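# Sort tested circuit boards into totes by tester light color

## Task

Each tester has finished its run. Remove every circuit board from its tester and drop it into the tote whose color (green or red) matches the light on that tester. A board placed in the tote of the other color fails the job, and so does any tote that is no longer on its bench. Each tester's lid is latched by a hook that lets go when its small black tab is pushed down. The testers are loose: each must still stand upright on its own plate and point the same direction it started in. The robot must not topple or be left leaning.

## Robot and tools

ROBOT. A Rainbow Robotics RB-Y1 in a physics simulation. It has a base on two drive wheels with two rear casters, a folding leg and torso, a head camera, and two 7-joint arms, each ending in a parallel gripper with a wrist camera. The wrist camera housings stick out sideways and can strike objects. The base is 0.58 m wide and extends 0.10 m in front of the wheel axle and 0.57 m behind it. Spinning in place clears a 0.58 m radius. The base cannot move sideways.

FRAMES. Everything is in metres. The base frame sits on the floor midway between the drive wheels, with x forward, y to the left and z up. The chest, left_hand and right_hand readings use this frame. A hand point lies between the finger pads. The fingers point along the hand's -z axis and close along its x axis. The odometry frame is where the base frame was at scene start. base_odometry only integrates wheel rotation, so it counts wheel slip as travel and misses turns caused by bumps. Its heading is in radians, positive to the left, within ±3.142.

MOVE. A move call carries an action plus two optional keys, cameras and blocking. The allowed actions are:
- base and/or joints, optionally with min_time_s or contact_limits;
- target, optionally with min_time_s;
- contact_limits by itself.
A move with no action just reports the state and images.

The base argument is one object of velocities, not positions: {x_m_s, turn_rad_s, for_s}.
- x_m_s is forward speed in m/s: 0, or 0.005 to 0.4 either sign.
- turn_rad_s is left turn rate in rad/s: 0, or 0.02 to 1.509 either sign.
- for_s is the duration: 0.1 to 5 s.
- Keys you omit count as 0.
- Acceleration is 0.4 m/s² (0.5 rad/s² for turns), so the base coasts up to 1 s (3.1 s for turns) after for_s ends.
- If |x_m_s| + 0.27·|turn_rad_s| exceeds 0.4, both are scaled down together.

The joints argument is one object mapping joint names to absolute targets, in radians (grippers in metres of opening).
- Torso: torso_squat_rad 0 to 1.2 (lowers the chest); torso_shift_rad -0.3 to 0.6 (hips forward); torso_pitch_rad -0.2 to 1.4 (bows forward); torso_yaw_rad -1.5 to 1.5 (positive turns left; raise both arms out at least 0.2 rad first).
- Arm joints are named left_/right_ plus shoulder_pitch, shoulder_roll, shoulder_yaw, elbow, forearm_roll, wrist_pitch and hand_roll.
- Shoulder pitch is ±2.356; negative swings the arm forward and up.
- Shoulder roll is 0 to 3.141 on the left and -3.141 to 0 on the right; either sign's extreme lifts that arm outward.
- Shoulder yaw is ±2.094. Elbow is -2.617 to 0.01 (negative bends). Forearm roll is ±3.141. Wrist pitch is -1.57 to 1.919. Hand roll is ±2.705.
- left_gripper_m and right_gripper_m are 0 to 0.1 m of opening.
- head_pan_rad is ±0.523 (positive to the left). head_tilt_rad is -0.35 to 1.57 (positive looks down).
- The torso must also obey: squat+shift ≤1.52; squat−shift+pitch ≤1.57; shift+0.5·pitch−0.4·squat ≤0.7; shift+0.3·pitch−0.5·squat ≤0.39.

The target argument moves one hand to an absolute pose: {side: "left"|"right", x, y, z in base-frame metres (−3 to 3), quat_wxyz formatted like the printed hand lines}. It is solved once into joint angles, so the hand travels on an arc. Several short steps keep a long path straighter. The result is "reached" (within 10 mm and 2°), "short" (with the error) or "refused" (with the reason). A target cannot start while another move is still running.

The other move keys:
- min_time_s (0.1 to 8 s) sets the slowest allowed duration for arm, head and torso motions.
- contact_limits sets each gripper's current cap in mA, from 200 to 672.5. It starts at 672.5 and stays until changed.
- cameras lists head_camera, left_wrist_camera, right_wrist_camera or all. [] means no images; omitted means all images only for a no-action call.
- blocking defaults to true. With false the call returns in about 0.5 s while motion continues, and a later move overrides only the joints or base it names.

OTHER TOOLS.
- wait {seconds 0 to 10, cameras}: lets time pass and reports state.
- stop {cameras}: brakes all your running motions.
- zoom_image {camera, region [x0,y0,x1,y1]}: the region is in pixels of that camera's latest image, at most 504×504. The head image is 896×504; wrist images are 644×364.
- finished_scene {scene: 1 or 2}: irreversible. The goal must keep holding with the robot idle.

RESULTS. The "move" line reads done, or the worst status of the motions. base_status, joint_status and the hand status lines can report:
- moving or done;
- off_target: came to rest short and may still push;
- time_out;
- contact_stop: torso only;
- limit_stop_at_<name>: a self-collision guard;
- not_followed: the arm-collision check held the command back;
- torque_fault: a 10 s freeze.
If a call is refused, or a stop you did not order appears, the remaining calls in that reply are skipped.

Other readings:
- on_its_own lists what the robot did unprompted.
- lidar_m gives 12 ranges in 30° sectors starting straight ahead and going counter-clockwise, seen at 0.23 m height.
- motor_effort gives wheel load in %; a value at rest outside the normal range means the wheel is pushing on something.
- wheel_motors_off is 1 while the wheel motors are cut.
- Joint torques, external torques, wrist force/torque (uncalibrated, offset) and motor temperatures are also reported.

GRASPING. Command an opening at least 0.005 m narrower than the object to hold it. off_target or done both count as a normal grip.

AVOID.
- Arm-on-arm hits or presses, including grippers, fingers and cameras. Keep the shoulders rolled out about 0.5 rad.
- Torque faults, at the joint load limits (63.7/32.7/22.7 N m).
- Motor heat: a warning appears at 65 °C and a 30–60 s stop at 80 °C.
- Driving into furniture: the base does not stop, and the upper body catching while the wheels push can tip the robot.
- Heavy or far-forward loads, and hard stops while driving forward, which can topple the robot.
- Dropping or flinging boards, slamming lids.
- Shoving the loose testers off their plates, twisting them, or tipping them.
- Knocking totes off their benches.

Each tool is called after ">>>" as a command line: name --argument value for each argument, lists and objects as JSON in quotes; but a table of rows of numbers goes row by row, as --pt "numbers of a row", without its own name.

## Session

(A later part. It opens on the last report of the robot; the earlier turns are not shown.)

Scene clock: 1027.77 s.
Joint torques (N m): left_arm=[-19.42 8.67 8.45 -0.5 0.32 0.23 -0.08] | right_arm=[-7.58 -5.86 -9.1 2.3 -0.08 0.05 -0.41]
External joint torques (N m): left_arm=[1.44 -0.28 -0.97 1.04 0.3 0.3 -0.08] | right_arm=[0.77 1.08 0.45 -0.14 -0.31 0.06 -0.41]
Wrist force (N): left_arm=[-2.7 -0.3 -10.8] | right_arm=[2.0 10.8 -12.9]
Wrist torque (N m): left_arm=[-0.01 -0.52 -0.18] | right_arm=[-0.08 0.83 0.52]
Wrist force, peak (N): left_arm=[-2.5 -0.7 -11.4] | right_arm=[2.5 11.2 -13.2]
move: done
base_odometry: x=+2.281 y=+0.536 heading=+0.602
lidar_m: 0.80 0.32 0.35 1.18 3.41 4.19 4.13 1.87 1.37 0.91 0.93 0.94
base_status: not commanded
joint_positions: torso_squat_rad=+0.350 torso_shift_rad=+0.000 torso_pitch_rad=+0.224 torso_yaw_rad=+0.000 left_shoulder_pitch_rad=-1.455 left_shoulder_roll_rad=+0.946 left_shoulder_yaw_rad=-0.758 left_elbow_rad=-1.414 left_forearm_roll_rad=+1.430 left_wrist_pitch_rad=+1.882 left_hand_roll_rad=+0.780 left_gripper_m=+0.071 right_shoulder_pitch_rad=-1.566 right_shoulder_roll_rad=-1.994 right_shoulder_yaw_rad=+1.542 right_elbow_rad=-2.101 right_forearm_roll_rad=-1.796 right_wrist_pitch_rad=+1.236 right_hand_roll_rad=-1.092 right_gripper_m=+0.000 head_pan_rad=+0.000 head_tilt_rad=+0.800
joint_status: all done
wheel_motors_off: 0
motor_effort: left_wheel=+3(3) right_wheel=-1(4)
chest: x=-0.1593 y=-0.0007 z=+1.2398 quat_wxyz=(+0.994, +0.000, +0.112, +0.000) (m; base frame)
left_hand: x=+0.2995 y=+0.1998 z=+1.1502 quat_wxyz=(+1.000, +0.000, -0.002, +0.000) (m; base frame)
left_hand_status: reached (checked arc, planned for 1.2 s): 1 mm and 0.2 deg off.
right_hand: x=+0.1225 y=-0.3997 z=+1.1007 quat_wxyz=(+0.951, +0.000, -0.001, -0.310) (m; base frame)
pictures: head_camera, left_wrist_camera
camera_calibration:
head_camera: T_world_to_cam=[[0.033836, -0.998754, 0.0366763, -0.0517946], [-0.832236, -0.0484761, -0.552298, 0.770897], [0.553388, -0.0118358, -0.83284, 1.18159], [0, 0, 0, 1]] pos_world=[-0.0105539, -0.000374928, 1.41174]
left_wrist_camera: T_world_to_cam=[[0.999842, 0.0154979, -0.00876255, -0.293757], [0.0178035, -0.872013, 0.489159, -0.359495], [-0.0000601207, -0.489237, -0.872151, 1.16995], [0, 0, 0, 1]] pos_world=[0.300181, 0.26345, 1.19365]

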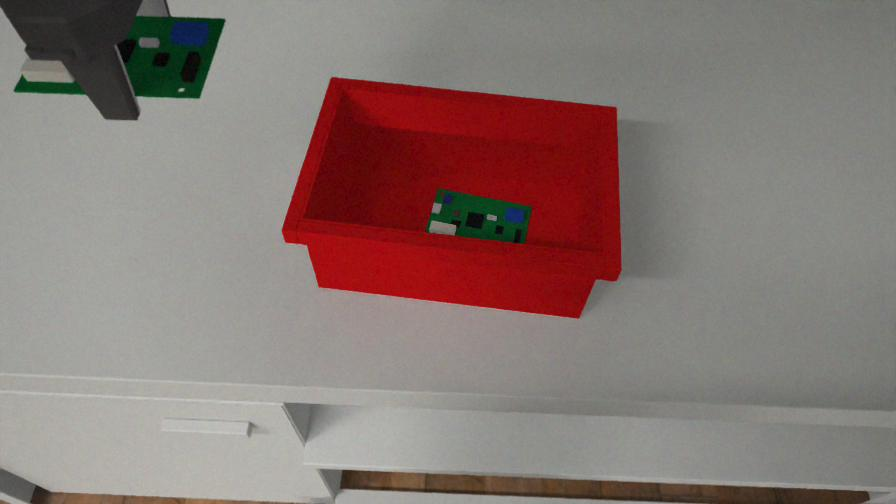

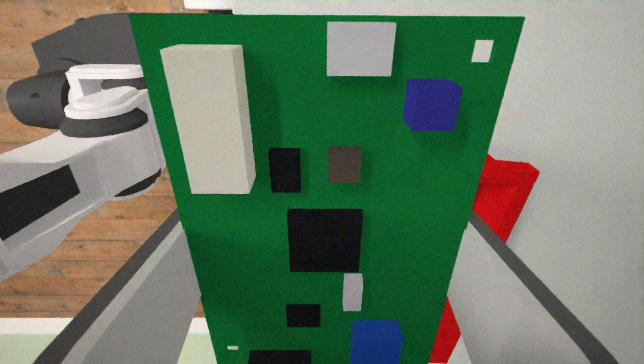

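>>> move --target '{"side":"left","x":0.40,"y":0.08,"z":1.09,"quat_wxyz":[1,0,0,0]}'

>>> move --target '{"side":"left","x":0.415,"y":0.08,"z":0.99,"quat_wxyz":[0.988,-0.03,-0.15,0]}' --min_time_s 1.5 --cameras '["head_camera","left_wrist_camera"]'

Scene clock: 1035.93 s.
Joint torques (N m): left_arm=[-23.72 8.81 1.59 -2.13 0.11 -0.18 0.22] | right_arm=[-7.72 -6.08 -9.06 2.2 -0.12 0.01 -0.42]
External joint torques (N m): left_arm=[1.62 -0.1 -0.91 1.01 0.12 0.1 0.23] | right_arm=[0.63 0.87 0.49 -0.24 -0.35 0.02 -0.42]
Wrist force (N): left_arm=[-3.2 0.3 -10.7] | right_arm=[1.9 10.9 -13.2]
Wrist torque (N m): left_arm=[-0.08 -0.53 -0.20] | right_arm=[-0.09 0.80 0.51]
Wrist force, peak (N): left_arm=[-3.1 0.7 -11.5] | right_arm=[2.2 11.2 -13.2]
move: short
base_odometry: x=+2.281 y=+0.536 heading=+0.602
lidar_m: 0.79 0.32 0.36 1.18 3.41 4.19 4.13 1.87 1.36 0.91 0.94 0.93
base_status: not commanded
joint_positions: torso_squat_rad=+0.350 torso_shift_rad=+0.000 torso_pitch_rad=+0.224 torso_yaw_rad=+0.000 left_shoulder_pitch_rad=-1.786 left_shoulder_roll_rad=+0.288 left_shoulder_yaw_rad=-0.880 left_elbow_rad=-0.267 left_forearm_roll_rad=+1.207 left_wrist_pitch_rad=+1.523 left_hand_roll_rad=+0.382 left_gripper_m=+0.071 right_shoulder_pitch_rad=-1.566 right_shoulder_roll_rad=-1.994 right_shoulder_yaw_rad=+1.542 right_elbow_rad=-2.101 right_forearm_roll_rad=-1.796 right_wrist_pitch_rad=+1.236 right_hand_roll_rad=-1.092 right_gripper_m=+0.000 head_pan_rad=+0.000 head_tilt_rad=+0.800
joint_status: all done
wheel_motors_off: 0
motor_effort: left_wheel=+3(4) right_wheel=-1(4)
chest: x=-0.1593 y=-0.0007 z=+1.2398 quat_wxyz=(+0.994, +0.000, +0.112, +0.000) (m; base frame)
left_hand: x=+0.3993 y=+0.0800 z=+1.0901 quat_wxyz=(+0.999, -0.013, -0.048, +0.000) (m; base frame)
left_hand_status: short (checked arc, as near as the solve gets, planned for 1.5 s): 1 mm and 5.7 deg off. The place is met; only the turn is off.
right_hand: x=+0.1225 y=-0.3997 z=+1.1008 quat_wxyz=(+0.951, +0.000, -0.001, -0.310) (m; base frame)
camera_calibration:
head_camera: T_world_to_cam=[[0.0339174, -0.998749, 0.036734, -0.0518749], [-0.832186, -0.0485769, -0.552364, 0.770992], [0.553458, -0.0118348, -0.832793, 1.18152], [0, 0, 0, 1]] pos_world=[-0.0105541, -0.00037456, 1.41174]
left_wrist_camera: T_world_to_cam=[[0.996367, 0.0160019, 0.0836514, -0.49171], [-0.0289941, -0.859793, 0.509818, -0.441185], [0.080081, -0.510391, -0.856205, 1.01125], [0, 0, 0, 1]] pos_world=[0.39615, 0.144674, 1.13189]
right_wrist_camera: T_world_to_cam=[[-0.79604, 0.60494, -0.0191778, 0.362874], [0.535008, 0.718125, 0.445043, -0.235211], [0.282997, 0.344012, -0.895304, 1.16007], [0, 0, 0, 1]] pos_world=[0.0864054, -0.449685, 1.15025]

Scene clock: 1037.77 s.
Joint torques (N m): left_arm=[-22.96 8.47 5.42 -3.59 -0.09 -0.84 0.31] | right_arm=[-7.96 -6.05 -8.85 2.23 -0.05 0.01 -0.31]
External joint torques (N m): left_arm=[1.4 0.96 -1.07 -0.36 0.13 -0.24 0.33] | right_arm=[0.4 0.89 0.7 -0.21 -0.28 0.01 -0.31]
Wrist force (N): left_arm=[-4.3 0.4 -10.4] | right_arm=[2.2 10.9 -12.8]
Wrist torque (N m): left_arm=[-0.05 -0.60 -0.20] | right_arm=[-0.09 0.83 0.52]
Wrist force, peak (N): left_arm=[-4.3 0.6 -11.0] | right_arm=[2.0 11.2 -13.3]
move: done
base_odometry: x=+2.281 y=+0.536 heading=+0.602
lidar_m: 0.79 0.32 0.36 1.19 3.42 4.19 4.13 1.87 1.36 0.90 0.94 0.93
base_status: not commanded
joint_positions: torso_squat_rad=+0.350 torso_shift_rad=+0.000 torso_pitch_rad=+0.224 torso_yaw_rad=+0.000 left_shoulder_pitch_rad=-1.449 left_shoulder_roll_rad=+0.426 left_shoulder_yaw_rad=-0.967 left_elbow_rad=-0.775 left_forearm_roll_rad=+1.068 left_wrist_pitch_rad=+1.223 left_hand_roll_rad=+0.662 left_gripper_m=+0.071 right_shoulder_pitch_rad=-1.566 right_shoulder_roll_rad=-1.994 right_shoulder_yaw_rad=+1.542 right_elbow_rad=-2.101 right_forearm_roll_rad=-1.796 right_wrist_pitch_rad=+1.236 right_hand_roll_rad=-1.092 right_gripper_m=+0.000 head_pan_rad=+0.000 head_tilt_rad=+0.800
joint_status: all done
wheel_motors_off: 0
motor_effort: left_wheel=+3(4) right_wheel=-4(5)
chest: x=-0.1593 y=-0.0007 z=+1.2398 quat_wxyz=(+0.994, +0.000, +0.112, +0.000) (m; base frame)
left_hand: x=+0.4147 y=+0.0797 z=+0.9901 quat_wxyz=(+0.989, -0.030, -0.148, +0.000) (m; base frame)
left_hand_status: reached (checked arc, planned for 1.5 s): 0 mm and 0.2 deg off.
right_hand: x=+0.1225 y=-0.3997 z=+1.1008 quat_wxyz=(+0.951, +0.000, -0.001, -0.310) (m; base frame)
pictures: head_camera, left_wrist_camera
camera_calibration:
head_camera: T_world_to_cam=[[0.0339174, -0.998749, 0.036734, -0.0518749], [-0.832186, -0.0485769, -0.552364, 0.770992], [0.553458, -0.0118348, -0.832793, 1.18152], [0, 0, 0, 1]] pos_world=[-0.0105541, -0.00037456, 1.41174]
left_wrist_camera: T_world_to_cam=[[0.959763, 0.0229011, 0.279876, -0.678259], [-0.132687, -0.841404, 0.523865, -0.362332], [0.247486, -0.539922, -0.804509, 0.80598], [0, 0, 0, 1]] pos_world=[0.403423, 0.145832, 1.02806]

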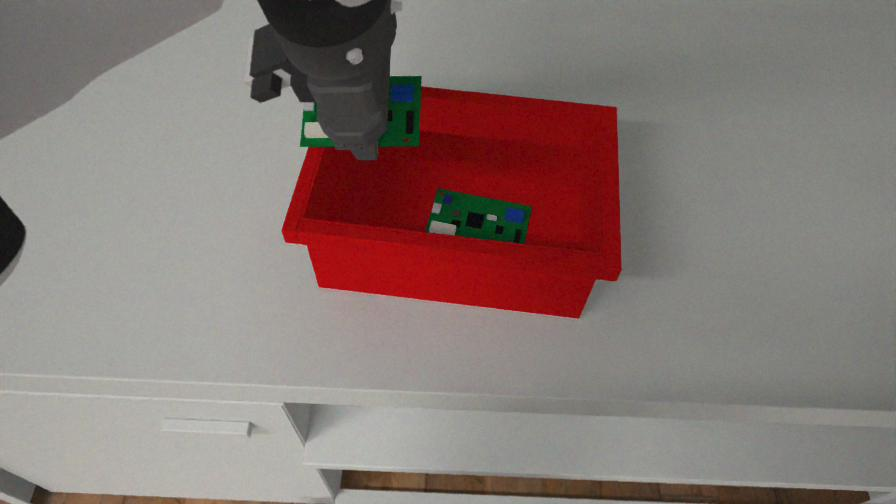

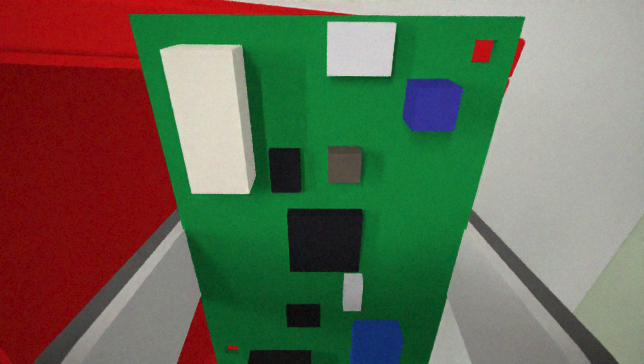

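>>> move --target '{"side":"left","x":0.385,"y":0.022,"z":1.02,"quat_wxyz":[0.988,-0.05,-0.13,0]}' --cameras '["head_camera","left_wrist_camera"]'

Scene clock: 1043.80 s.
Joint torques (N m): left_arm=[-22.46 6.67 8.21 -2.59 -0.04 -0.48 -0.32] | right_arm=[-7.74 -6.1 -9.1 2.27 0 -0.07 -0.42]
External joint torques (N m): left_arm=[1.43 -0.21 0.8 0.74 0.16 0.07 -0.3] | right_arm=[0.61 0.85 0.45 -0.17 -0.23 -0.06 -0.42]
Wrist force (N): left_arm=[-4.1 0.8 -10.3] | right_arm=[2.2 10.9 -12.9]
Wrist torque (N m): left_arm=[-0.08 -0.56 -0.19] | right_arm=[-0.09 0.84 0.53]
Wrist force, peak (N): left_arm=[-4.2 1.7 -11.3] | right_arm=[2.2 11.4 -13.3]
move: done
base_odometry: x=+2.281 y=+0.536 heading=+0.602
lidar_m: 0.80 0.32 0.36 1.18 3.41 4.20 4.13 1.87 1.37 0.91 0.94 0.94
base_status: not commanded
joint_positions: torso_squat_rad=+0.350 torso_shift_rad=+0.000 torso_pitch_rad=+0.224 torso_yaw_rad=+0.000 left_shoulder_pitch_rad=-1.495 left_shoulder_roll_rad=+0.395 left_shoulder_yaw_rad=-0.959 left_elbow_rad=-0.910 left_forearm_roll_rad=+1.086 left_wrist_pitch_rad=+1.334 left_hand_roll_rad=+0.814 left_gripper_m=+0.071 right_shoulder_pitch_rad=-1.566 right_shoulder_roll_rad=-1.994 right_shoulder_yaw_rad=+1.542 right_elbow_rad=-2.101 right_forearm_roll_rad=-1.796 right_wrist_pitch_rad=+1.236 right_hand_roll_rad=-1.092 right_gripper_m=+0.000 head_pan_rad=+0.000 head_tilt_rad=+0.800
joint_status: all done
wheel_motors_off: 0
motor_effort: left_wheel=+4(4) right_wheel=-3(5)
chest: x=-0.1593 y=-0.0007 z=+1.2398 quat_wxyz=(+0.994, +0.000, +0.112, +0.000) (m; base frame)
left_hand: x=+0.3851 y=+0.0221 z=+1.0198 quat_wxyz=(+0.990, -0.049, -0.129, +0.000) (m; base frame)
left_hand_status: reached (checked arc, planned for 0.4 s): 0 mm and 0.2 deg off.
right_hand: x=+0.1225 y=-0.3997 z=+1.1008 quat_wxyz=(+0.951, +0.000, -0.001, -0.310) (m; base frame)
pictures: head_camera, left_wrist_camera
camera_calibration:
head_camera: T_world_to_cam=[[0.0339174, -0.998749, 0.036734, -0.0518749], [-0.832186, -0.0485769, -0.552364, 0.770992], [0.553458, -0.0118348, -0.832793, 1.18152], [0, 0, 0, 1]] pos_world=[-0.0105541, -0.00037456, 1.41174]
left_wrist_camera: T_world_to_cam=[[0.970122, 0.026103, 0.241208, -0.621519], [-0.117248, -0.819952, 0.560297, -0.473909], [0.212404, -0.571837, -0.792393, 0.807944], [0, 0, 0, 1]] pos_world=[0.375774, 0.0896538, 1.05565]

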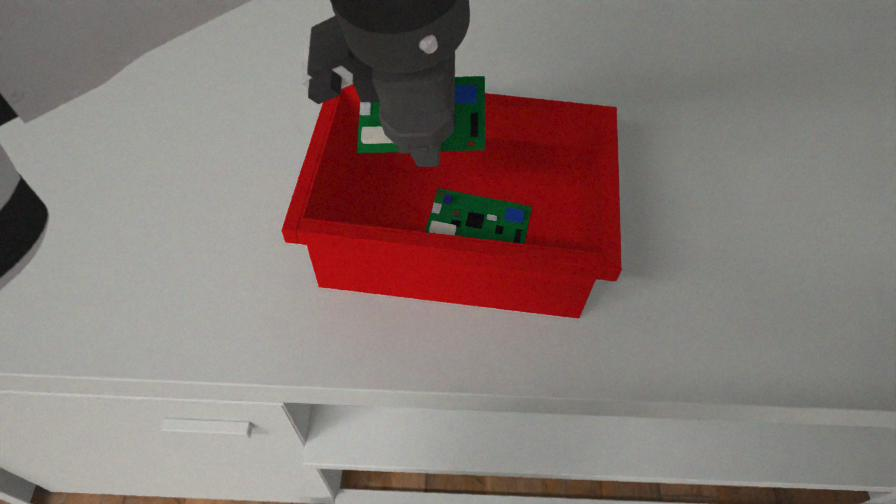

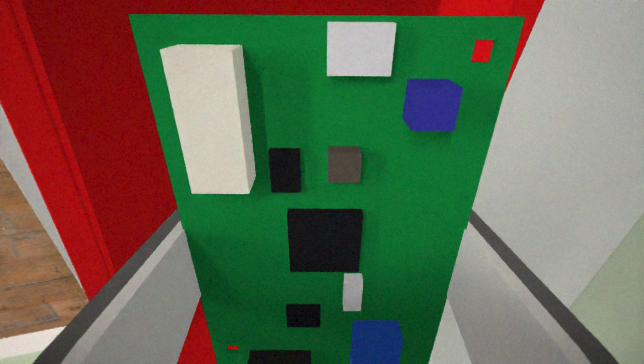

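>>> move --target '{"side":"left","x":0.38,"y":0.015,"z":0.965,"quat_wxyz":[0.988,-0.06,-0.13,0]}' --min_time_s 1.2 --cameras '["head_camera"]'

>>> move --target '{"side":"left","x":0.38,"y":0.015,"z":0.932,"quat_wxyz":[0.988,-0.06,-0.13,0]}' --min_time_s 1.2 --cameras '["head_camera","left_wrist_camera"]'

Scene clock: 1052.33 s.
Joint torques (N m): left_arm=[-21.24 4.36 5.39 -2.23 -0.11 -0.87 -0.26] | right_arm=[-7.86 -6.14 -9.09 2.34 -0.05 -0.12 -0.33]
External joint torques (N m): left_arm=[2.25 -1.71 -1.37 1.41 0.05 -0.28 -0.24] | right_arm=[0.5 0.8 0.46 -0.1 -0.28 -0.11 -0.33]
Wrist force (N): left_arm=[-3.9 1.0 -10.3] | right_arm=[2.1 10.9 -13.1]
Wrist torque (N m): left_arm=[-0.09 -0.54 -0.19] | right_arm=[-0.09 0.82 0.53]
Wrist force, peak (N): left_arm=[-4.1 1.1 -10.8] | right_arm=[2.2 11.2 -13.4]
move: done
base_odometry: x=+2.281 y=+0.536 heading=+0.602
lidar_m: 0.80 0.32 0.36 1.18 3.42 4.19 4.13 1.87 1.36 0.91 0.93 0.94
base_status: not commanded
joint_positions: torso_squat_rad=+0.350 torso_shift_rad=+0.000 torso_pitch_rad=+0.224 torso_yaw_rad=+0.000 left_shoulder_pitch_rad=-1.417 left_shoulder_roll_rad=+0.331 left_shoulder_yaw_rad=-0.989 left_elbow_rad=-0.831 left_forearm_roll_rad=+1.047 left_wrist_pitch_rad=+1.204 left_hand_roll_rad=+0.794 left_gripper_m=+0.071 right_shoulder_pitch_rad=-1.566 right_shoulder_roll_rad=-1.994 right_shoulder_yaw_rad=+1.542 right_elbow_rad=-2.101 right_forearm_roll_rad=-1.796 right_wrist_pitch_rad=+1.236 right_hand_roll_rad=-1.092 right_gripper_m=+0.000 head_pan_rad=+0.000 head_tilt_rad=+0.800
joint_status: all done
wheel_motors_off: 0
motor_effort: left_wheel=+3(4) right_wheel=-4(5)
chest: x=-0.1593 y=-0.0007 z=+1.2398 quat_wxyz=(+0.994, +0.000, +0.112, +0.000) (m; base frame)
left_hand: x=+0.3801 y=+0.0151 z=+0.9653 quat_wxyz=(+0.990, -0.060, -0.131, +0.000) (m; base frame)
left_hand_status: reached (checked arc, planned for 1.2 s): 0 mm and 0.1 deg off.
right_hand: x=+0.1225 y=-0.3997 z=+1.1008 quat_wxyz=(+0.951, +0.000, -0.001, -0.310) (m; base frame)
pictures: head_camera
camera_calibration:
head_camera: T_world_to_cam=[[0.0339174, -0.998749, 0.036734, -0.0518749], [-0.832186, -0.0485769, -0.552364, 0.770992], [0.553458, -0.0118348, -0.832793, 1.18152], [0, 0, 0, 1]] pos_world=[-0.0105541, -0.00037456, 1.41174]

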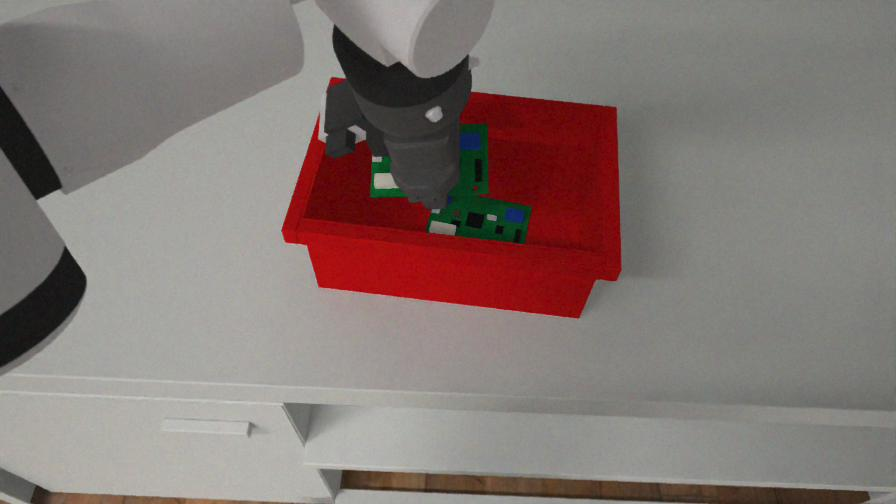

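Scene clock: 1053.87 s.
Joint torques (N m): left_arm=[-21.22 4.15 4.48 -2.41 -0.13 -0.98 -0.21] | right_arm=[-7.62 -6.05 -8.9 2.33 0.04 -0.04 -0.29]
External joint torques (N m): left_arm=[2.1 -1.49 -1.35 1.3 0.01 -0.38 -0.19] | right_arm=[0.74 0.9 0.65 -0.11 -0.19 -0.03 -0.29]
Wrist force (N): left_arm=[-3.9 0.8 -10.4] | right_arm=[2.2 11.0 -13.2]
Wrist torque (N m): left_arm=[-0.06 -0.55 -0.21] | right_arm=[-0.09 0.85 0.52]
Wrist force, peak (N): left_arm=[-4.0 0.8 -10.7] | right_arm=[1.9 11.1 -13.5]
move: done
base_odometry: x=+2.281 y=+0.536 heading=+0.602
lidar_m: 0.80 0.32 0.36 1.18 3.42 4.19 4.12 1.87 1.37 0.91 0.94 0.94
base_status: not commanded
joint_positions: torso_squat_rad=+0.350 torso_shift_rad=+0.000 torso_pitch_rad=+0.224 torso_yaw_rad=+0.000 left_shoulder_pitch_rad=-1.388 left_shoulder_roll_rad=+0.269 left_shoulder_yaw_rad=-1.002 left_elbow_rad=-0.711 left_forearm_roll_rad=+1.033 left_wrist_pitch_rad=+1.117 left_hand_roll_rad=+0.744 left_gripper_m=+0.071 right_shoulder_pitch_rad=-1.566 right_shoulder_roll_rad=-1.994 right_shoulder_yaw_rad=+1.542 right_elbow_rad=-2.101 right_forearm_roll_rad=-1.796 right_wrist_pitch_rad=+1.236 right_hand_roll_rad=-1.092 right_gripper_m=+0.000 head_pan_rad=+0.000 head_tilt_rad=+0.800
joint_status: all done
wheel_motors_off: 0
motor_effort: left_wheel=+3(4) right_wheel=-3(5)
chest: x=-0.1593 y=-0.0007 z=+1.2398 quat_wxyz=(+0.994, +0.000, +0.112, +0.000) (m; base frame)
left_hand: x=+0.3797 y=+0.0153 z=+0.9324 quat_wxyz=(+0.989, -0.060, -0.132, +0.000) (m; base frame)
left_hand_status: reached (checked arc, planned for 1.2 s): 1 mm and 0.2 deg off.
right_hand: x=+0.1225 y=-0.3997 z=+1.1008 quat_wxyz=(+0.951, +0.000, -0.001, -0.310) (m; base frame)
pictures: head_camera, left_wrist_camera
camera_calibration:
head_camera: T_world_to_cam=[[0.0339174, -0.998749, 0.036734, -0.0518749], [-0.832186, -0.0485769, -0.552364, 0.770992], [0.553458, -0.0118348, -0.832793, 1.18152], [0, 0, 0, 1]] pos_world=[-0.0105541, -0.00037456, 1.41174]
left_wrist_camera: T_world_to_cam=[[0.968466, 0.0303467, 0.247289, -0.60013], [-0.12214, -0.807271, 0.577405, -0.44536], [0.217152, -0.589401, -0.778108, 0.721096], [0, 0, 0, 1]] pos_world=[0.370222, 0.0837008, 0.966649]

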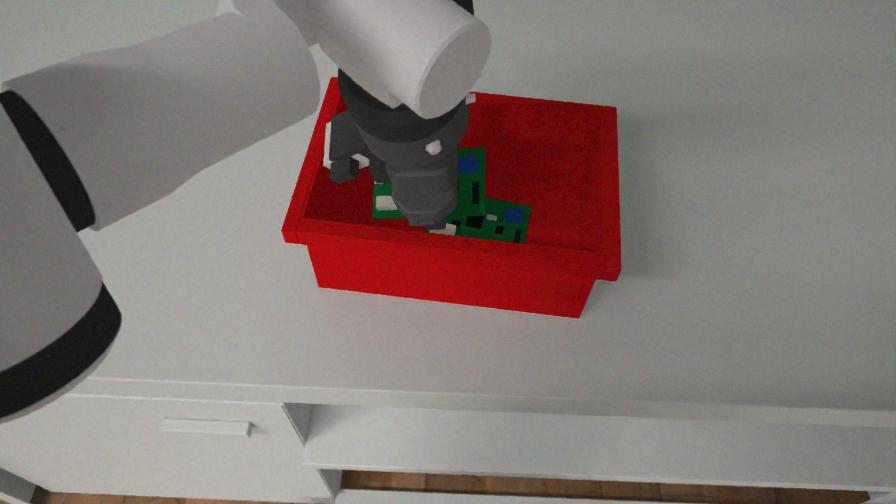

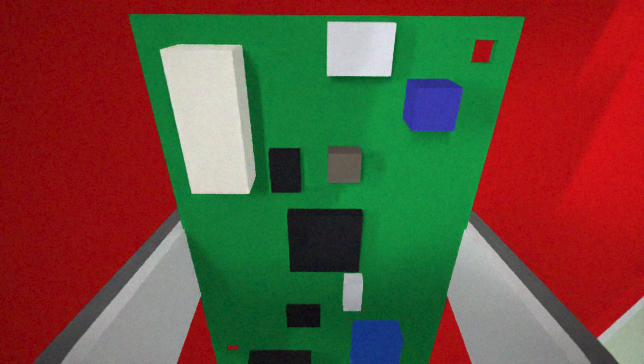

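>>> move --target '{"side":"left","x":0.395,"y":0.04,"z":0.924,"quat_wxyz":[0.988,-0.06,-0.13,0]}' --min_time_s 1.2

>>> move --target '{"side":"left","x":0.395,"y":0.04,"z":0.914,"quat_wxyz":[0.988,-0.06,-0.13,0]}' --min_time_s 1.2 --cameras '["head_camera"]'

Scene clock: 1062.17 s.
Joint torques (N m): left_arm=[-23.21 4.52 5.96 -2.45 0.26 -0.93 -0.18] | right_arm=[-7.78 -6.15 -8.96 2.38 -0.02 -0.02 -0.3]
External joint torques (N m): left_arm=[0.52 -1.62 1.17 1.17 0.32 -0.3 -0.17] | right_arm=[0.57 0.8 0.59 -0.06 -0.25 -0.01 -0.3]
Wrist force (N): left_arm=[-4.2 0.6 -10.3] | right_arm=[2.4 10.8 -13.1]
Wrist torque (N m): left_arm=[-0.06 -0.56 -0.17] | right_arm=[-0.07 0.86 0.53]
Wrist force, peak (N): left_arm=[-4.2 0.6 -10.8] | right_arm=[2.0 11.0 -13.6]
move: done
base_odometry: x=+2.281 y=+0.536 heading=+0.602
lidar_m: 0.79 0.32 0.35 1.18 3.42 4.20 4.13 1.86 1.36 0.91 0.94 0.94
base_status: not commanded
joint_positions: torso_squat_rad=+0.350 torso_shift_rad=+0.000 torso_pitch_rad=+0.224 torso_yaw_rad=+0.000 left_shoulder_pitch_rad=-1.396 left_shoulder_roll_rad=+0.257 left_shoulder_yaw_rad=-0.974 left_elbow_rad=-0.567 left_forearm_roll_rad=+1.073 left_wrist_pitch_rad=+1.065 left_hand_roll_rad=+0.609 left_gripper_m=+0.071 right_shoulder_pitch_rad=-1.566 right_shoulder_roll_rad=-1.994 right_shoulder_yaw_rad=+1.542 right_elbow_rad=-2.101 right_forearm_roll_rad=-1.796 right_wrist_pitch_rad=+1.236 right_hand_roll_rad=-1.092 right_gripper_m=+0.000 head_pan_rad=+0.000 head_tilt_rad=+0.800
joint_status: all done
wheel_motors_off: 0
motor_effort: left_wheel=+3(5) right_wheel=-4(5)
chest: x=-0.1593 y=-0.0007 z=+1.2398 quat_wxyz=(+0.994, +0.000, +0.112, +0.000) (m; base frame)
left_hand: x=+0.3944 y=+0.0404 z=+0.9239 quat_wxyz=(+0.989, -0.060, -0.133, +0.000) (m; base frame)
left_hand_status: reached (checked arc, planned for 1.2 s): 1 mm and 0.3 deg off.
right_hand: x=+0.1225 y=-0.3997 z=+1.1008 quat_wxyz=(+0.951, +0.000, -0.001, -0.310) (m; base frame)
camera_calibration:
head_camera: T_world_to_cam=[[0.0339174, -0.998749, 0.036734, -0.0518749], [-0.832186, -0.0485769, -0.552364, 0.770992], [0.553458, -0.0118348, -0.832793, 1.18152], [0, 0, 0, 1]] pos_world=[-0.0105541, -0.00037456, 1.41174]
left_wrist_camera: T_world_to_cam=[[0.968082, 0.0305092, 0.24877, -0.614229], [-0.122853, -0.807383, 0.577096, -0.417824], [0.21846, -0.589238, -0.777865, 0.725355], [0, 0, 0, 1]] pos_world=[0.384832, 0.108803, 0.958155]
right_wrist_camera: T_world_to_cam=[[-0.79604, 0.60494, -0.0191778, 0.362874], [0.535008, 0.718125, 0.445043, -0.235211], [0.282997, 0.344012, -0.895304, 1.16007], [0, 0, 0, 1]] pos_world=[0.0864054, -0.449685, 1.15025]

Scene clock: 1063.70 s.
Joint torques (N m): left_arm=[-22.55 4.4 4.96 -2.36 0.26 -0.94 -0.25] | right_arm=[-7.53 -6.04 -9.02 2.3 -0.1 -0.08 -0.37]
External joint torques (N m): left_arm=[1.17 -1.65 1.05 1.21 0.3 -0.3 -0.24] | right_arm=[0.82 0.9 0.53 -0.14 -0.33 -0.07 -0.37]
Wrist force (N): left_arm=[-4.0 0.7 -10.6] | right_arm=[2.0 11.1 -13.3]
Wrist torque (N m): left_arm=[-0.06 -0.57 -0.17] | right_arm=[-0.09 0.81 0.52]
Wrist force, peak (N): left_arm=[-5.0 0.1 -11.3] | right_arm=[2.2 11.0 -13.4]
move: done
base_odometry: x=+2.281 y=+0.536 heading=+0.602
lidar_m: 0.80 0.32 0.36 1.19 3.42 4.19 4.13 1.87 1.37 0.90 0.94 0.94
base_status: not commanded
joint_positions: torso_squat_rad=+0.350 torso_shift_rad=+0.000 torso_pitch_rad=+0.224 torso_yaw_rad=+0.000 left_shoulder_pitch_rad=-1.408 left_shoulder_roll_rad=+0.208 left_shoulder_yaw_rad=-0.965 left_elbow_rad=-0.456 left_forearm_roll_rad=+1.088 left_wrist_pitch_rad=+1.027 left_hand_roll_rad=+0.549 left_gripper_m=+0.071 right_shoulder_pitch_rad=-1.566 right_shoulder_roll_rad=-1.994 right_shoulder_yaw_rad=+1.542 right_elbow_rad=-2.101 right_forearm_roll_rad=-1.796 right_wrist_pitch_rad=+1.236 right_hand_roll_rad=-1.092 right_gripper_m=+0.000 head_pan_rad=+0.000 head_tilt_rad=+0.800
joint_status: all done
wheel_motors_off: 0
motor_effort: left_wheel=+3(4) right_wheel=-4(5)
chest: x=-0.1593 y=-0.0007 z=+1.2398 quat_wxyz=(+0.994, +0.000, +0.112, +0.000) (m; base frame)
left_hand: x=+0.3948 y=+0.0402 z=+0.9141 quat_wxyz=(+0.989, -0.060, -0.132, +0.000) (m; base frame)
left_hand_status: reached (checked arc, planned for 1.2 s): 0 mm and 0.2 deg off.
right_hand: x=+0.1225 y=-0.3997 z=+1.1008 quat_wxyz=(+0.951, +0.000, -0.001, -0.310) (m; base frame)
pictures: head_camera
camera_calibration:
head_camera: T_world_to_cam=[[0.0339154, -0.998749, 0.0367363, -0.0518781], [-0.832156, -0.0485771, -0.55241, 0.771056], [0.553503, -0.0118351, -0.832763, 1.18148], [0, 0, 0, 1]] pos_world=[-0.0105542, -0.000374559, 1.41174]

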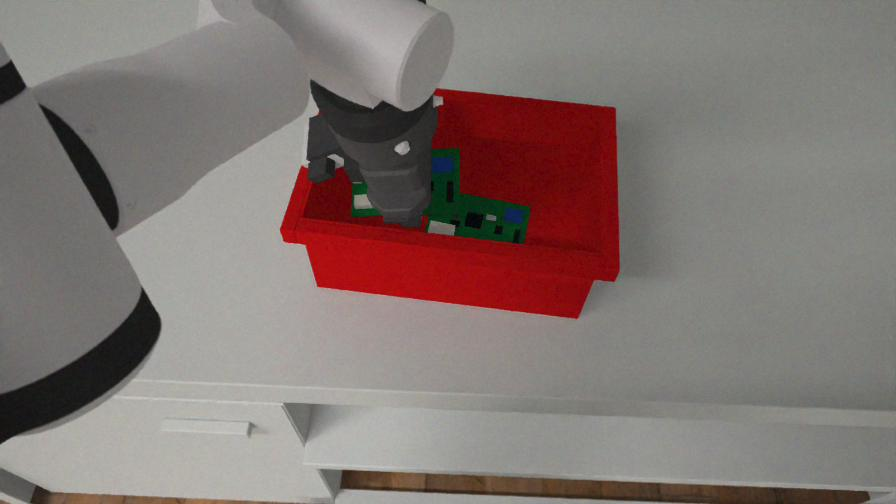

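>>> move --target '{"side":"left","x":0.39,"y":0.038,"z":0.906,"quat_wxyz":[0.988,-0.06,-0.13,0]}' --min_time_s 1

>>> move --joints '{"left_gripper_m":0.086}'

>>> move --target '{"side":"left","x":0.385,"y":0.03,"z":0.97,"quat_wxyz":[0.988,-0.06,-0.13,0]}' --min_time_s 1.2

>>> move --target '{"side":"left","x":0.38,"y":0.03,"z":1.09,"quat_wxyz":[0.988,-0.06,-0.13,0]}' --cameras '["head_camera"]'

>>> move --target '{"side":"left","x":0.25,"y":0.25,"z":1.14,"quat_wxyz":[1,0,0,0]}' --cameras '["head_camera"]'

Scene clock: 1073.07 s.
Joint torques (N m): left_arm=[-19.83 5.12 2.05 -3.16 -0.11 -0.81 0.44] | right_arm=[-7.51 -6.09 -9.08 2.32 -0.07 -0.08 -0.31]
External joint torques (N m): left_arm=[3.71 -0.73 -1.92 0.43 -0.07 -0.18 0.45] | right_arm=[0.85 0.85 0.47 -0.11 -0.3 -0.07 -0.31]
Wrist force (N): left_arm=[-3.4 -1.2 -8.9] | right_arm=[2.3 10.7 -13.1]
Wrist torque (N m): left_arm=[0.16 -0.50 -0.18] | right_arm=[-0.07 0.85 0.54]
Wrist force, peak (N): left_arm=[-4.3 1.0 -10.8] | right_arm=[2.3 11.4 -13.2]
move: done
base_odometry: x=+2.281 y=+0.536 heading=+0.602
lidar_m: 0.80 0.32 0.36 1.18 3.42 4.19 4.13 1.88 1.36 0.91 0.94 0.94
base_status: not commanded
joint_positions: torso_squat_rad=+0.350 torso_shift_rad=+0.000 torso_pitch_rad=+0.224 torso_yaw_rad=+0.000 left_shoulder_pitch_rad=-1.392 left_shoulder_roll_rad=+0.203 left_shoulder_yaw_rad=-0.972 left_elbow_rad=-0.467 left_forearm_roll_rad=+1.080 left_wrist_pitch_rad=+1.018 left_hand_roll_rad=+0.563 left_gripper_m=+0.071 right_shoulder_pitch_rad=-1.566 right_shoulder_roll_rad=-1.994 right_shoulder_yaw_rad=+1.542 right_elbow_rad=-2.101 right_forearm_roll_rad=-1.796 right_wrist_pitch_rad=+1.236 right_hand_roll_rad=-1.092 right_gripper_m=+0.000 head_pan_rad=+0.000 head_tilt_rad=+0.800
joint_status: all done
wheel_motors_off: 0
motor_effort: left_wheel=+4(4) right_wheel=-3(5)
chest: x=-0.1593 y=-0.0007 z=+1.2398 quat_wxyz=(+0.994, +0.000, +0.112, +0.000) (m; base frame)
left_hand: x=+0.3901 y=+0.0379 z=+0.9066 quat_wxyz=(+0.990, -0.060, -0.130, +0.000) (m; base frame)
left_hand_status: reached (checked arc, planned for 1.0 s): 1 mm and 0.0 deg off.
right_hand: x=+0.1225 y=-0.3997 z=+1.1008 quat_wxyz=(+0.951, +0.000, -0.001, -0.310) (m; base frame)
camera_calibration:
head_camera: T_world_to_cam=[[0.0339154, -0.998749, 0.0367363, -0.0518781], [-0.832156, -0.0485771, -0.55241, 0.771056], [0.553503, -0.0118351, -0.832763, 1.18148], [0, 0, 0, 1]] pos_world=[-0.0105542, -0.000374559, 1.41174]
left_wrist_camera: T_world_to_cam=[[0.969403, 0.0294539, 0.243701, -0.601585], [-0.120668, -0.807368, 0.577578, -0.41169], [0.213768, -0.589313, -0.779111, 0.714335], [0, 0, 0, 1]] pos_world=[0.380798, 0.1063, 0.940936]
right_wrist_camera: T_world_to_cam=[[-0.79604, 0.60494, -0.0191778, 0.362874], [0.535008, 0.718125, 0.445043, -0.235211], [0.282997, 0.344012, -0.895304, 1.16007], [0, 0, 0, 1]] pos_world=[0.0864054, -0.449685, 1.15025]

Scene clock: 1073.70 s.
Joint torques (N m): left_arm=[-19.85 4.65 2.37 -3.33 -0.19 -0.76 0.5] | right_arm=[-7.66 -6.23 -9.03 2.31 -0.02 -0.05 -0.31]
External joint torques (N m): left_arm=[3.69 -1.2 -1.61 0.27 -0.15 -0.13 0.51] | right_arm=[0.69 0.72 0.52 -0.12 -0.25 -0.04 -0.31]
Wrist force (N): left_arm=[-3.5 -1.1 -8.9] | right_arm=[2.2 10.9 -13.0]
Wrist torque (N m): left_arm=[0.13 -0.50 -0.18] | right_arm=[-0.08 0.82 0.55]
Wrist force, peak (N): left_arm=[-3.7 -1.2 -9.5] | right_arm=[2.0 11.2 -13.2]
move: done
base_odometry: x=+2.281 y=+0.536 heading=+0.602
lidar_m: 0.79 0.31 0.35 1.18 3.41 4.19 4.13 1.87 1.37 0.90 0.95 0.94
base_status: not commanded
joint_positions: torso_squat_rad=+0.350 torso_shift_rad=+0.000 torso_pitch_rad=+0.224 torso_yaw_rad=+0.000 left_shoulder_pitch_rad=-1.392 left_shoulder_roll_rad=+0.203 left_shoulder_yaw_rad=-0.972 left_elbow_rad=-0.467 left_forearm_roll_rad=+1.080 left_wrist_pitch_rad=+1.018 left_hand_roll_rad=+0.563 left_gripper_m=+0.086 right_shoulder_pitch_rad=-1.566 right_shoulder_roll_rad=-1.994 right_shoulder_yaw_rad=+1.542 right_elbow_rad=-2.101 right_forearm_roll_rad=-1.796 right_wrist_pitch_rad=+1.236 right_hand_roll_rad=-1.092 right_gripper_m=+0.000 head_pan_rad=+0.000 head_tilt_rad=+0.800
joint_status: all done
wheel_motors_off: 0
motor_effort: left_wheel=+3(4) right_wheel=-4(5)
chest: x=-0.1593 y=-0.0007 z=+1.2398 quat_wxyz=(+0.994, +0.000, +0.112, +0.000) (m; base frame)
left_hand: x=+0.3901 y=+0.0379 z=+0.9066 quat_wxyz=(+0.990, -0.060, -0.130, +0.000) (m; base frame)
right_hand: x=+0.1225 y=-0.3997 z=+1.1008 quat_wxyz=(+0.951, +0.000, -0.001, -0.310) (m; base frame)
camera_calibration:
head_camera: T_world_to_cam=[[0.0339154, -0.998749, 0.0367363, -0.0518781], [-0.832156, -0.0485771, -0.55241, 0.771056], [0.553503, -0.0118351, -0.832763, 1.18148], [0, 0, 0, 1]] pos_world=[-0.0105542, -0.000374559, 1.41174]
left_wrist_camera: T_world_to_cam=[[0.969403, 0.0294539, 0.243701, -0.601585], [-0.120668, -0.807368, 0.577578, -0.41169], [0.213768, -0.589313, -0.779111, 0.714335], [0, 0, 0, 1]] pos_world=[0.380798, 0.1063, 0.940936]
right_wrist_camera: T_world_to_cam=[[-0.79604, 0.60494, -0.0191778, 0.362874], [0.535008, 0.718125, 0.445043, -0.235211], [0.282997, 0.344012, -0.895304, 1.16007], [0, 0, 0, 1]] pos_world=[0.0864054, -0.449685, 1.15025]

Scene clock: 1075.23 s.
Joint torques (N m): left_arm=[-22.66 6.69 5.68 -3.92 0.01 -0.34 0.24] | right_arm=[-7.83 -6.1 -8.89 2.26 -0.02 -0.03 -0.33]
External joint torques (N m): left_arm=[1.01 0.27 -1.1 -0.31 0.13 0.24 0.25] | right_arm=[0.52 0.84 0.66 -0.18 -0.25 -0.02 -0.33]
Wrist force (N): left_arm=[-3.9 0.7 -9.9] | right_arm=[2.3 10.8 -12.9]
Wrist torque (N m): left_arm=[-0.07 -0.56 -0.17] | right_arm=[-0.06 0.85 0.54]
Wrist force, peak (N): left_arm=[-4.0 -1.7 -10.3] | right_arm=[2.2 11.1 -13.2]
move: done
base_odometry: x=+2.281 y=+0.536 heading=+0.602
lidar_m: 0.81 0.32 0.36 1.18 3.42 4.19 4.13 1.87 1.37 0.91 0.93 0.93
base_status: not commanded
joint_positions: torso_squat_rad=+0.350 torso_shift_rad=+0.000 torso_pitch_rad=+0.224 torso_yaw_rad=+0.000 left_shoulder_pitch_rad=-1.417 left_shoulder_roll_rad=+0.361 left_shoulder_yaw_rad=-0.975 left_elbow_rad=-0.829 left_forearm_roll_rad=+1.071 left_wrist_pitch_rad=+1.221 left_hand_roll_rad=+0.754 left_gripper_m=+0.086 right_shoulder_pitch_rad=-1.566 right_shoulder_roll_rad=-1.994 right_shoulder_yaw_rad=+1.542 right_elbow_rad=-2.101 right_forearm_roll_rad=-1.796 right_wrist_pitch_rad=+1.236 right_hand_roll_rad=-1.092 right_gripper_m=+0.000 head_pan_rad=+0.000 head_tilt_rad=+0.800
joint_status: all done
wheel_motors_off: 0
motor_effort: left_wheel=+3(5) right_wheel=-1(4)
chest: x=-0.1593 y=-0.0007 z=+1.2398 quat_wxyz=(+0.994, +0.000, +0.112, +0.000) (m; base frame)
left_hand: x=+0.3840 y=+0.0298 z=+0.9701 quat_wxyz=(+0.990, -0.059, -0.124, -0.001) (m; base frame)
left_hand_status: reached (checked arc, planned for 1.2 s): 1 mm and 0.7 deg off.
right_hand: x=+0.1225 y=-0.3997 z=+1.1008 quat_wxyz=(+0.951, +0.000, -0.001, -0.310) (m; base frame)
camera_calibration:
head_camera: T_world_to_cam=[[0.0339154, -0.998749, 0.0367363, -0.0518781], [-0.832156, -0.0485771, -0.55241, 0.771056], [0.553503, -0.0118351, -0.832763, 1.18148], [0, 0, 0, 1]] pos_world=[-0.0105542, -0.000374559, 1.41174]
left_wrist_camera: T_world_to_cam=[[0.972321, 0.0268312, 0.232105, -0.600735], [-0.115498, -0.808335, 0.577282, -0.457283], [0.203108, -0.588111, -0.782862, 0.767927], [0, 0, 0, 1]] pos_world=[0.375319, 0.0981068, 1.0046]
right_wrist_camera: T_world_to_cam=[[-0.79604, 0.60494, -0.0191778, 0.362874], [0.535008, 0.718125, 0.445043, -0.235211], [0.282997, 0.344012, -0.895304, 1.16007], [0, 0, 0, 1]] pos_world=[0.0864054, -0.449685, 1.15025]

Scene clock: 1076.17 s.
Joint torques (N m): left_arm=[-21.58 7.1 8.08 -2.68 -0.01 -0.68 0.12] | right_arm=[-7.76 -6.15 -8.88 2.34 -0.04 -0.07 -0.3]
External joint torques (N m): left_arm=[2.21 -0.42 -0.32 0.23 0.19 -0.11 0.13] | right_arm=[0.59 0.79 0.67 -0.09 -0.27 -0.06 -0.3]
Wrist force (N): left_arm=[-3.6 0.6 -10.0] | right_arm=[1.9 10.8 -13.0]
Wrist torque (N m): left_arm=[-0.09 -0.56 -0.19] | right_arm=[-0.09 0.78 0.55]
Wrist force, peak (N): left_arm=[-4.7 0.7 -12.3] | right_arm=[2.3 11.0 -13.3]
move: done
base_odometry: x=+2.281 y=+0.536 heading=+0.602
lidar_m: 0.80 0.32 0.36 1.18 3.42 4.18 4.13 1.87 1.35 0.90 0.93 0.94
base_status: not commanded
joint_positions: torso_squat_rad=+0.350 torso_shift_rad=+0.000 torso_pitch_rad=+0.224 torso_yaw_rad=+0.000 left_shoulder_pitch_rad=-1.564 left_shoulder_roll_rad=+0.504 left_shoulder_yaw_rad=-0.900 left_elbow_rad=-1.062 left_forearm_roll_rad=+1.155 left_wrist_pitch_rad=+1.472 left_hand_roll_rad=+0.858 left_gripper_m=+0.086 right_shoulder_pitch_rad=-1.566 right_shoulder_roll_rad=-1.994 right_shoulder_yaw_rad=+1.542 right_elbow_rad=-2.101 right_forearm_roll_rad=-1.796 right_wrist_pitch_rad=+1.236 right_hand_roll_rad=-1.092 right_gripper_m=+0.000 head_pan_rad=+0.000 head_tilt_rad=+0.800
joint_status: all done
wheel_motors_off: 0
motor_effort: left_wheel=+4(4) right_wheel=-3(5)
chest: x=-0.1593 y=-0.0007 z=+1.2398 quat_wxyz=(+0.994, +0.000, +0.112, +0.000) (m; base frame)
left_hand: x=+0.3803 y=+0.0300 z=+1.0900 quat_wxyz=(+0.990, -0.060, -0.130, +0.000) (m; base frame)
left_hand_status: reached (checked arc, planned for 0.6 s): 0 mm and 0.1 deg off.
right_hand: x=+0.1225 y=-0.3997 z=+1.1008 quat_wxyz=(+0.951, +0.000, -0.001, -0.310) (m; base frame)
pictures: head_camera
camera_calibration:
head_camera: T_world_to_cam=[[0.0339154, -0.998749, 0.0367363, -0.0518781], [-0.832156, -0.0485771, -0.55241, 0.771056], [0.553503, -0.0118351, -0.832763, 1.18148], [0, 0, 0, 1]] pos_world=[-0.0105542, -0.000374559, 1.41174]

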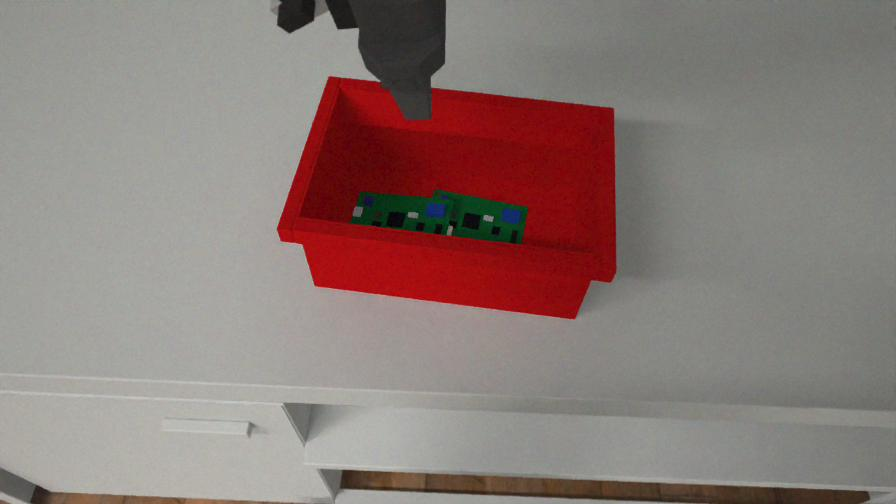

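Scene clock: 1077.63 s.
Joint torques (N m): left_arm=[-15.9 8.77 10.96 -0.49 0.12 -0.29 -0.14] | right_arm=[-7.63 -5.91 -8.77 2.26 -0.08 -0.05 -0.34]
External joint torques (N m): left_arm=[1.7 -0.95 0.78 -0.27 0.09 -0.23 -0.14] | right_arm=[0.72 1.04 0.78 -0.18 -0.31 -0.05 -0.34]
Wrist force (N): left_arm=[-2.6 -0.4 -10.2] | right_arm=[2.0 10.7 -13.0]
Wrist torque (N m): left_arm=[-0.02 -0.51 -0.19] | right_arm=[-0.06 0.79 0.53]
Wrist force, peak (N): left_arm=[-3.8 0.4 -11.1] | right_arm=[2.3 11.4 -13.2]
move: done
base_odometry: x=+2.281 y=+0.536 heading=+0.603
lidar_m: 0.80 0.32 0.36 1.18 3.41 4.20 4.13 1.87 1.36 0.91 0.93 0.94
base_status: not commanded
joint_positions: torso_squat_rad=+0.350 torso_shift_rad=+0.000 torso_pitch_rad=+0.224 torso_yaw_rad=+0.000 left_shoulder_pitch_rad=-1.330 left_shoulder_roll_rad=+1.220 left_shoulder_yaw_rad=-0.786 left_elbow_rad=-1.709 left_forearm_roll_rad=+1.576 left_wrist_pitch_rad=+1.779 left_hand_roll_rad=+0.826 left_gripper_m=+0.086 right_shoulder_pitch_rad=-1.566 right_shoulder_roll_rad=-1.994 right_shoulder_yaw_rad=+1.542 right_elbow_rad=-2.101 right_forearm_roll_rad=-1.796 right_wrist_pitch_rad=+1.236 right_hand_roll_rad=-1.092 right_gripper_m=+0.000 head_pan_rad=+0.000 head_tilt_rad=+0.800
joint_status: all done
wheel_motors_off: 0
motor_effort: left_wheel=+4(5) right_wheel=-3(4)
chest: x=-0.1593 y=-0.0007 z=+1.2398 quat_wxyz=(+0.994, +0.000, +0.112, +0.000) (m; base frame)
left_hand: x=+0.2500 y=+0.2501 z=+1.1401 quat_wxyz=(+1.000, +0.000, +0.000, +0.000) (m; base frame)
left_hand_status: reached (checked arc, planned for 1.0 s): 0 mm and 0.0 deg off.
right_hand: x=+0.1225 y=-0.3997 z=+1.1008 quat_wxyz=(+0.951, +0.000, -0.001, -0.310) (m; base frame)
pictures: head_camera
camera_calibration:
head_camera: T_world_to_cam=[[0.0339174, -0.998749, 0.036734, -0.0518749], [-0.832186, -0.0485769, -0.552364, 0.770992], [0.553458, -0.0118348, -0.832793, 1.18152], [0, 0, 0, 1]] pos_world=[-0.0105541, -0.00037456, 1.41174]

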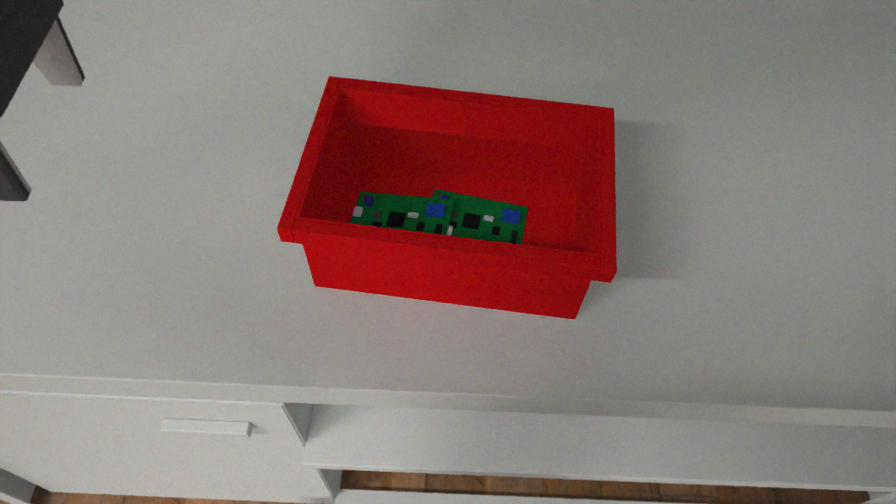

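Both in the tote.

>>> finished_scene --scene 2

The scene is finished: the task was done.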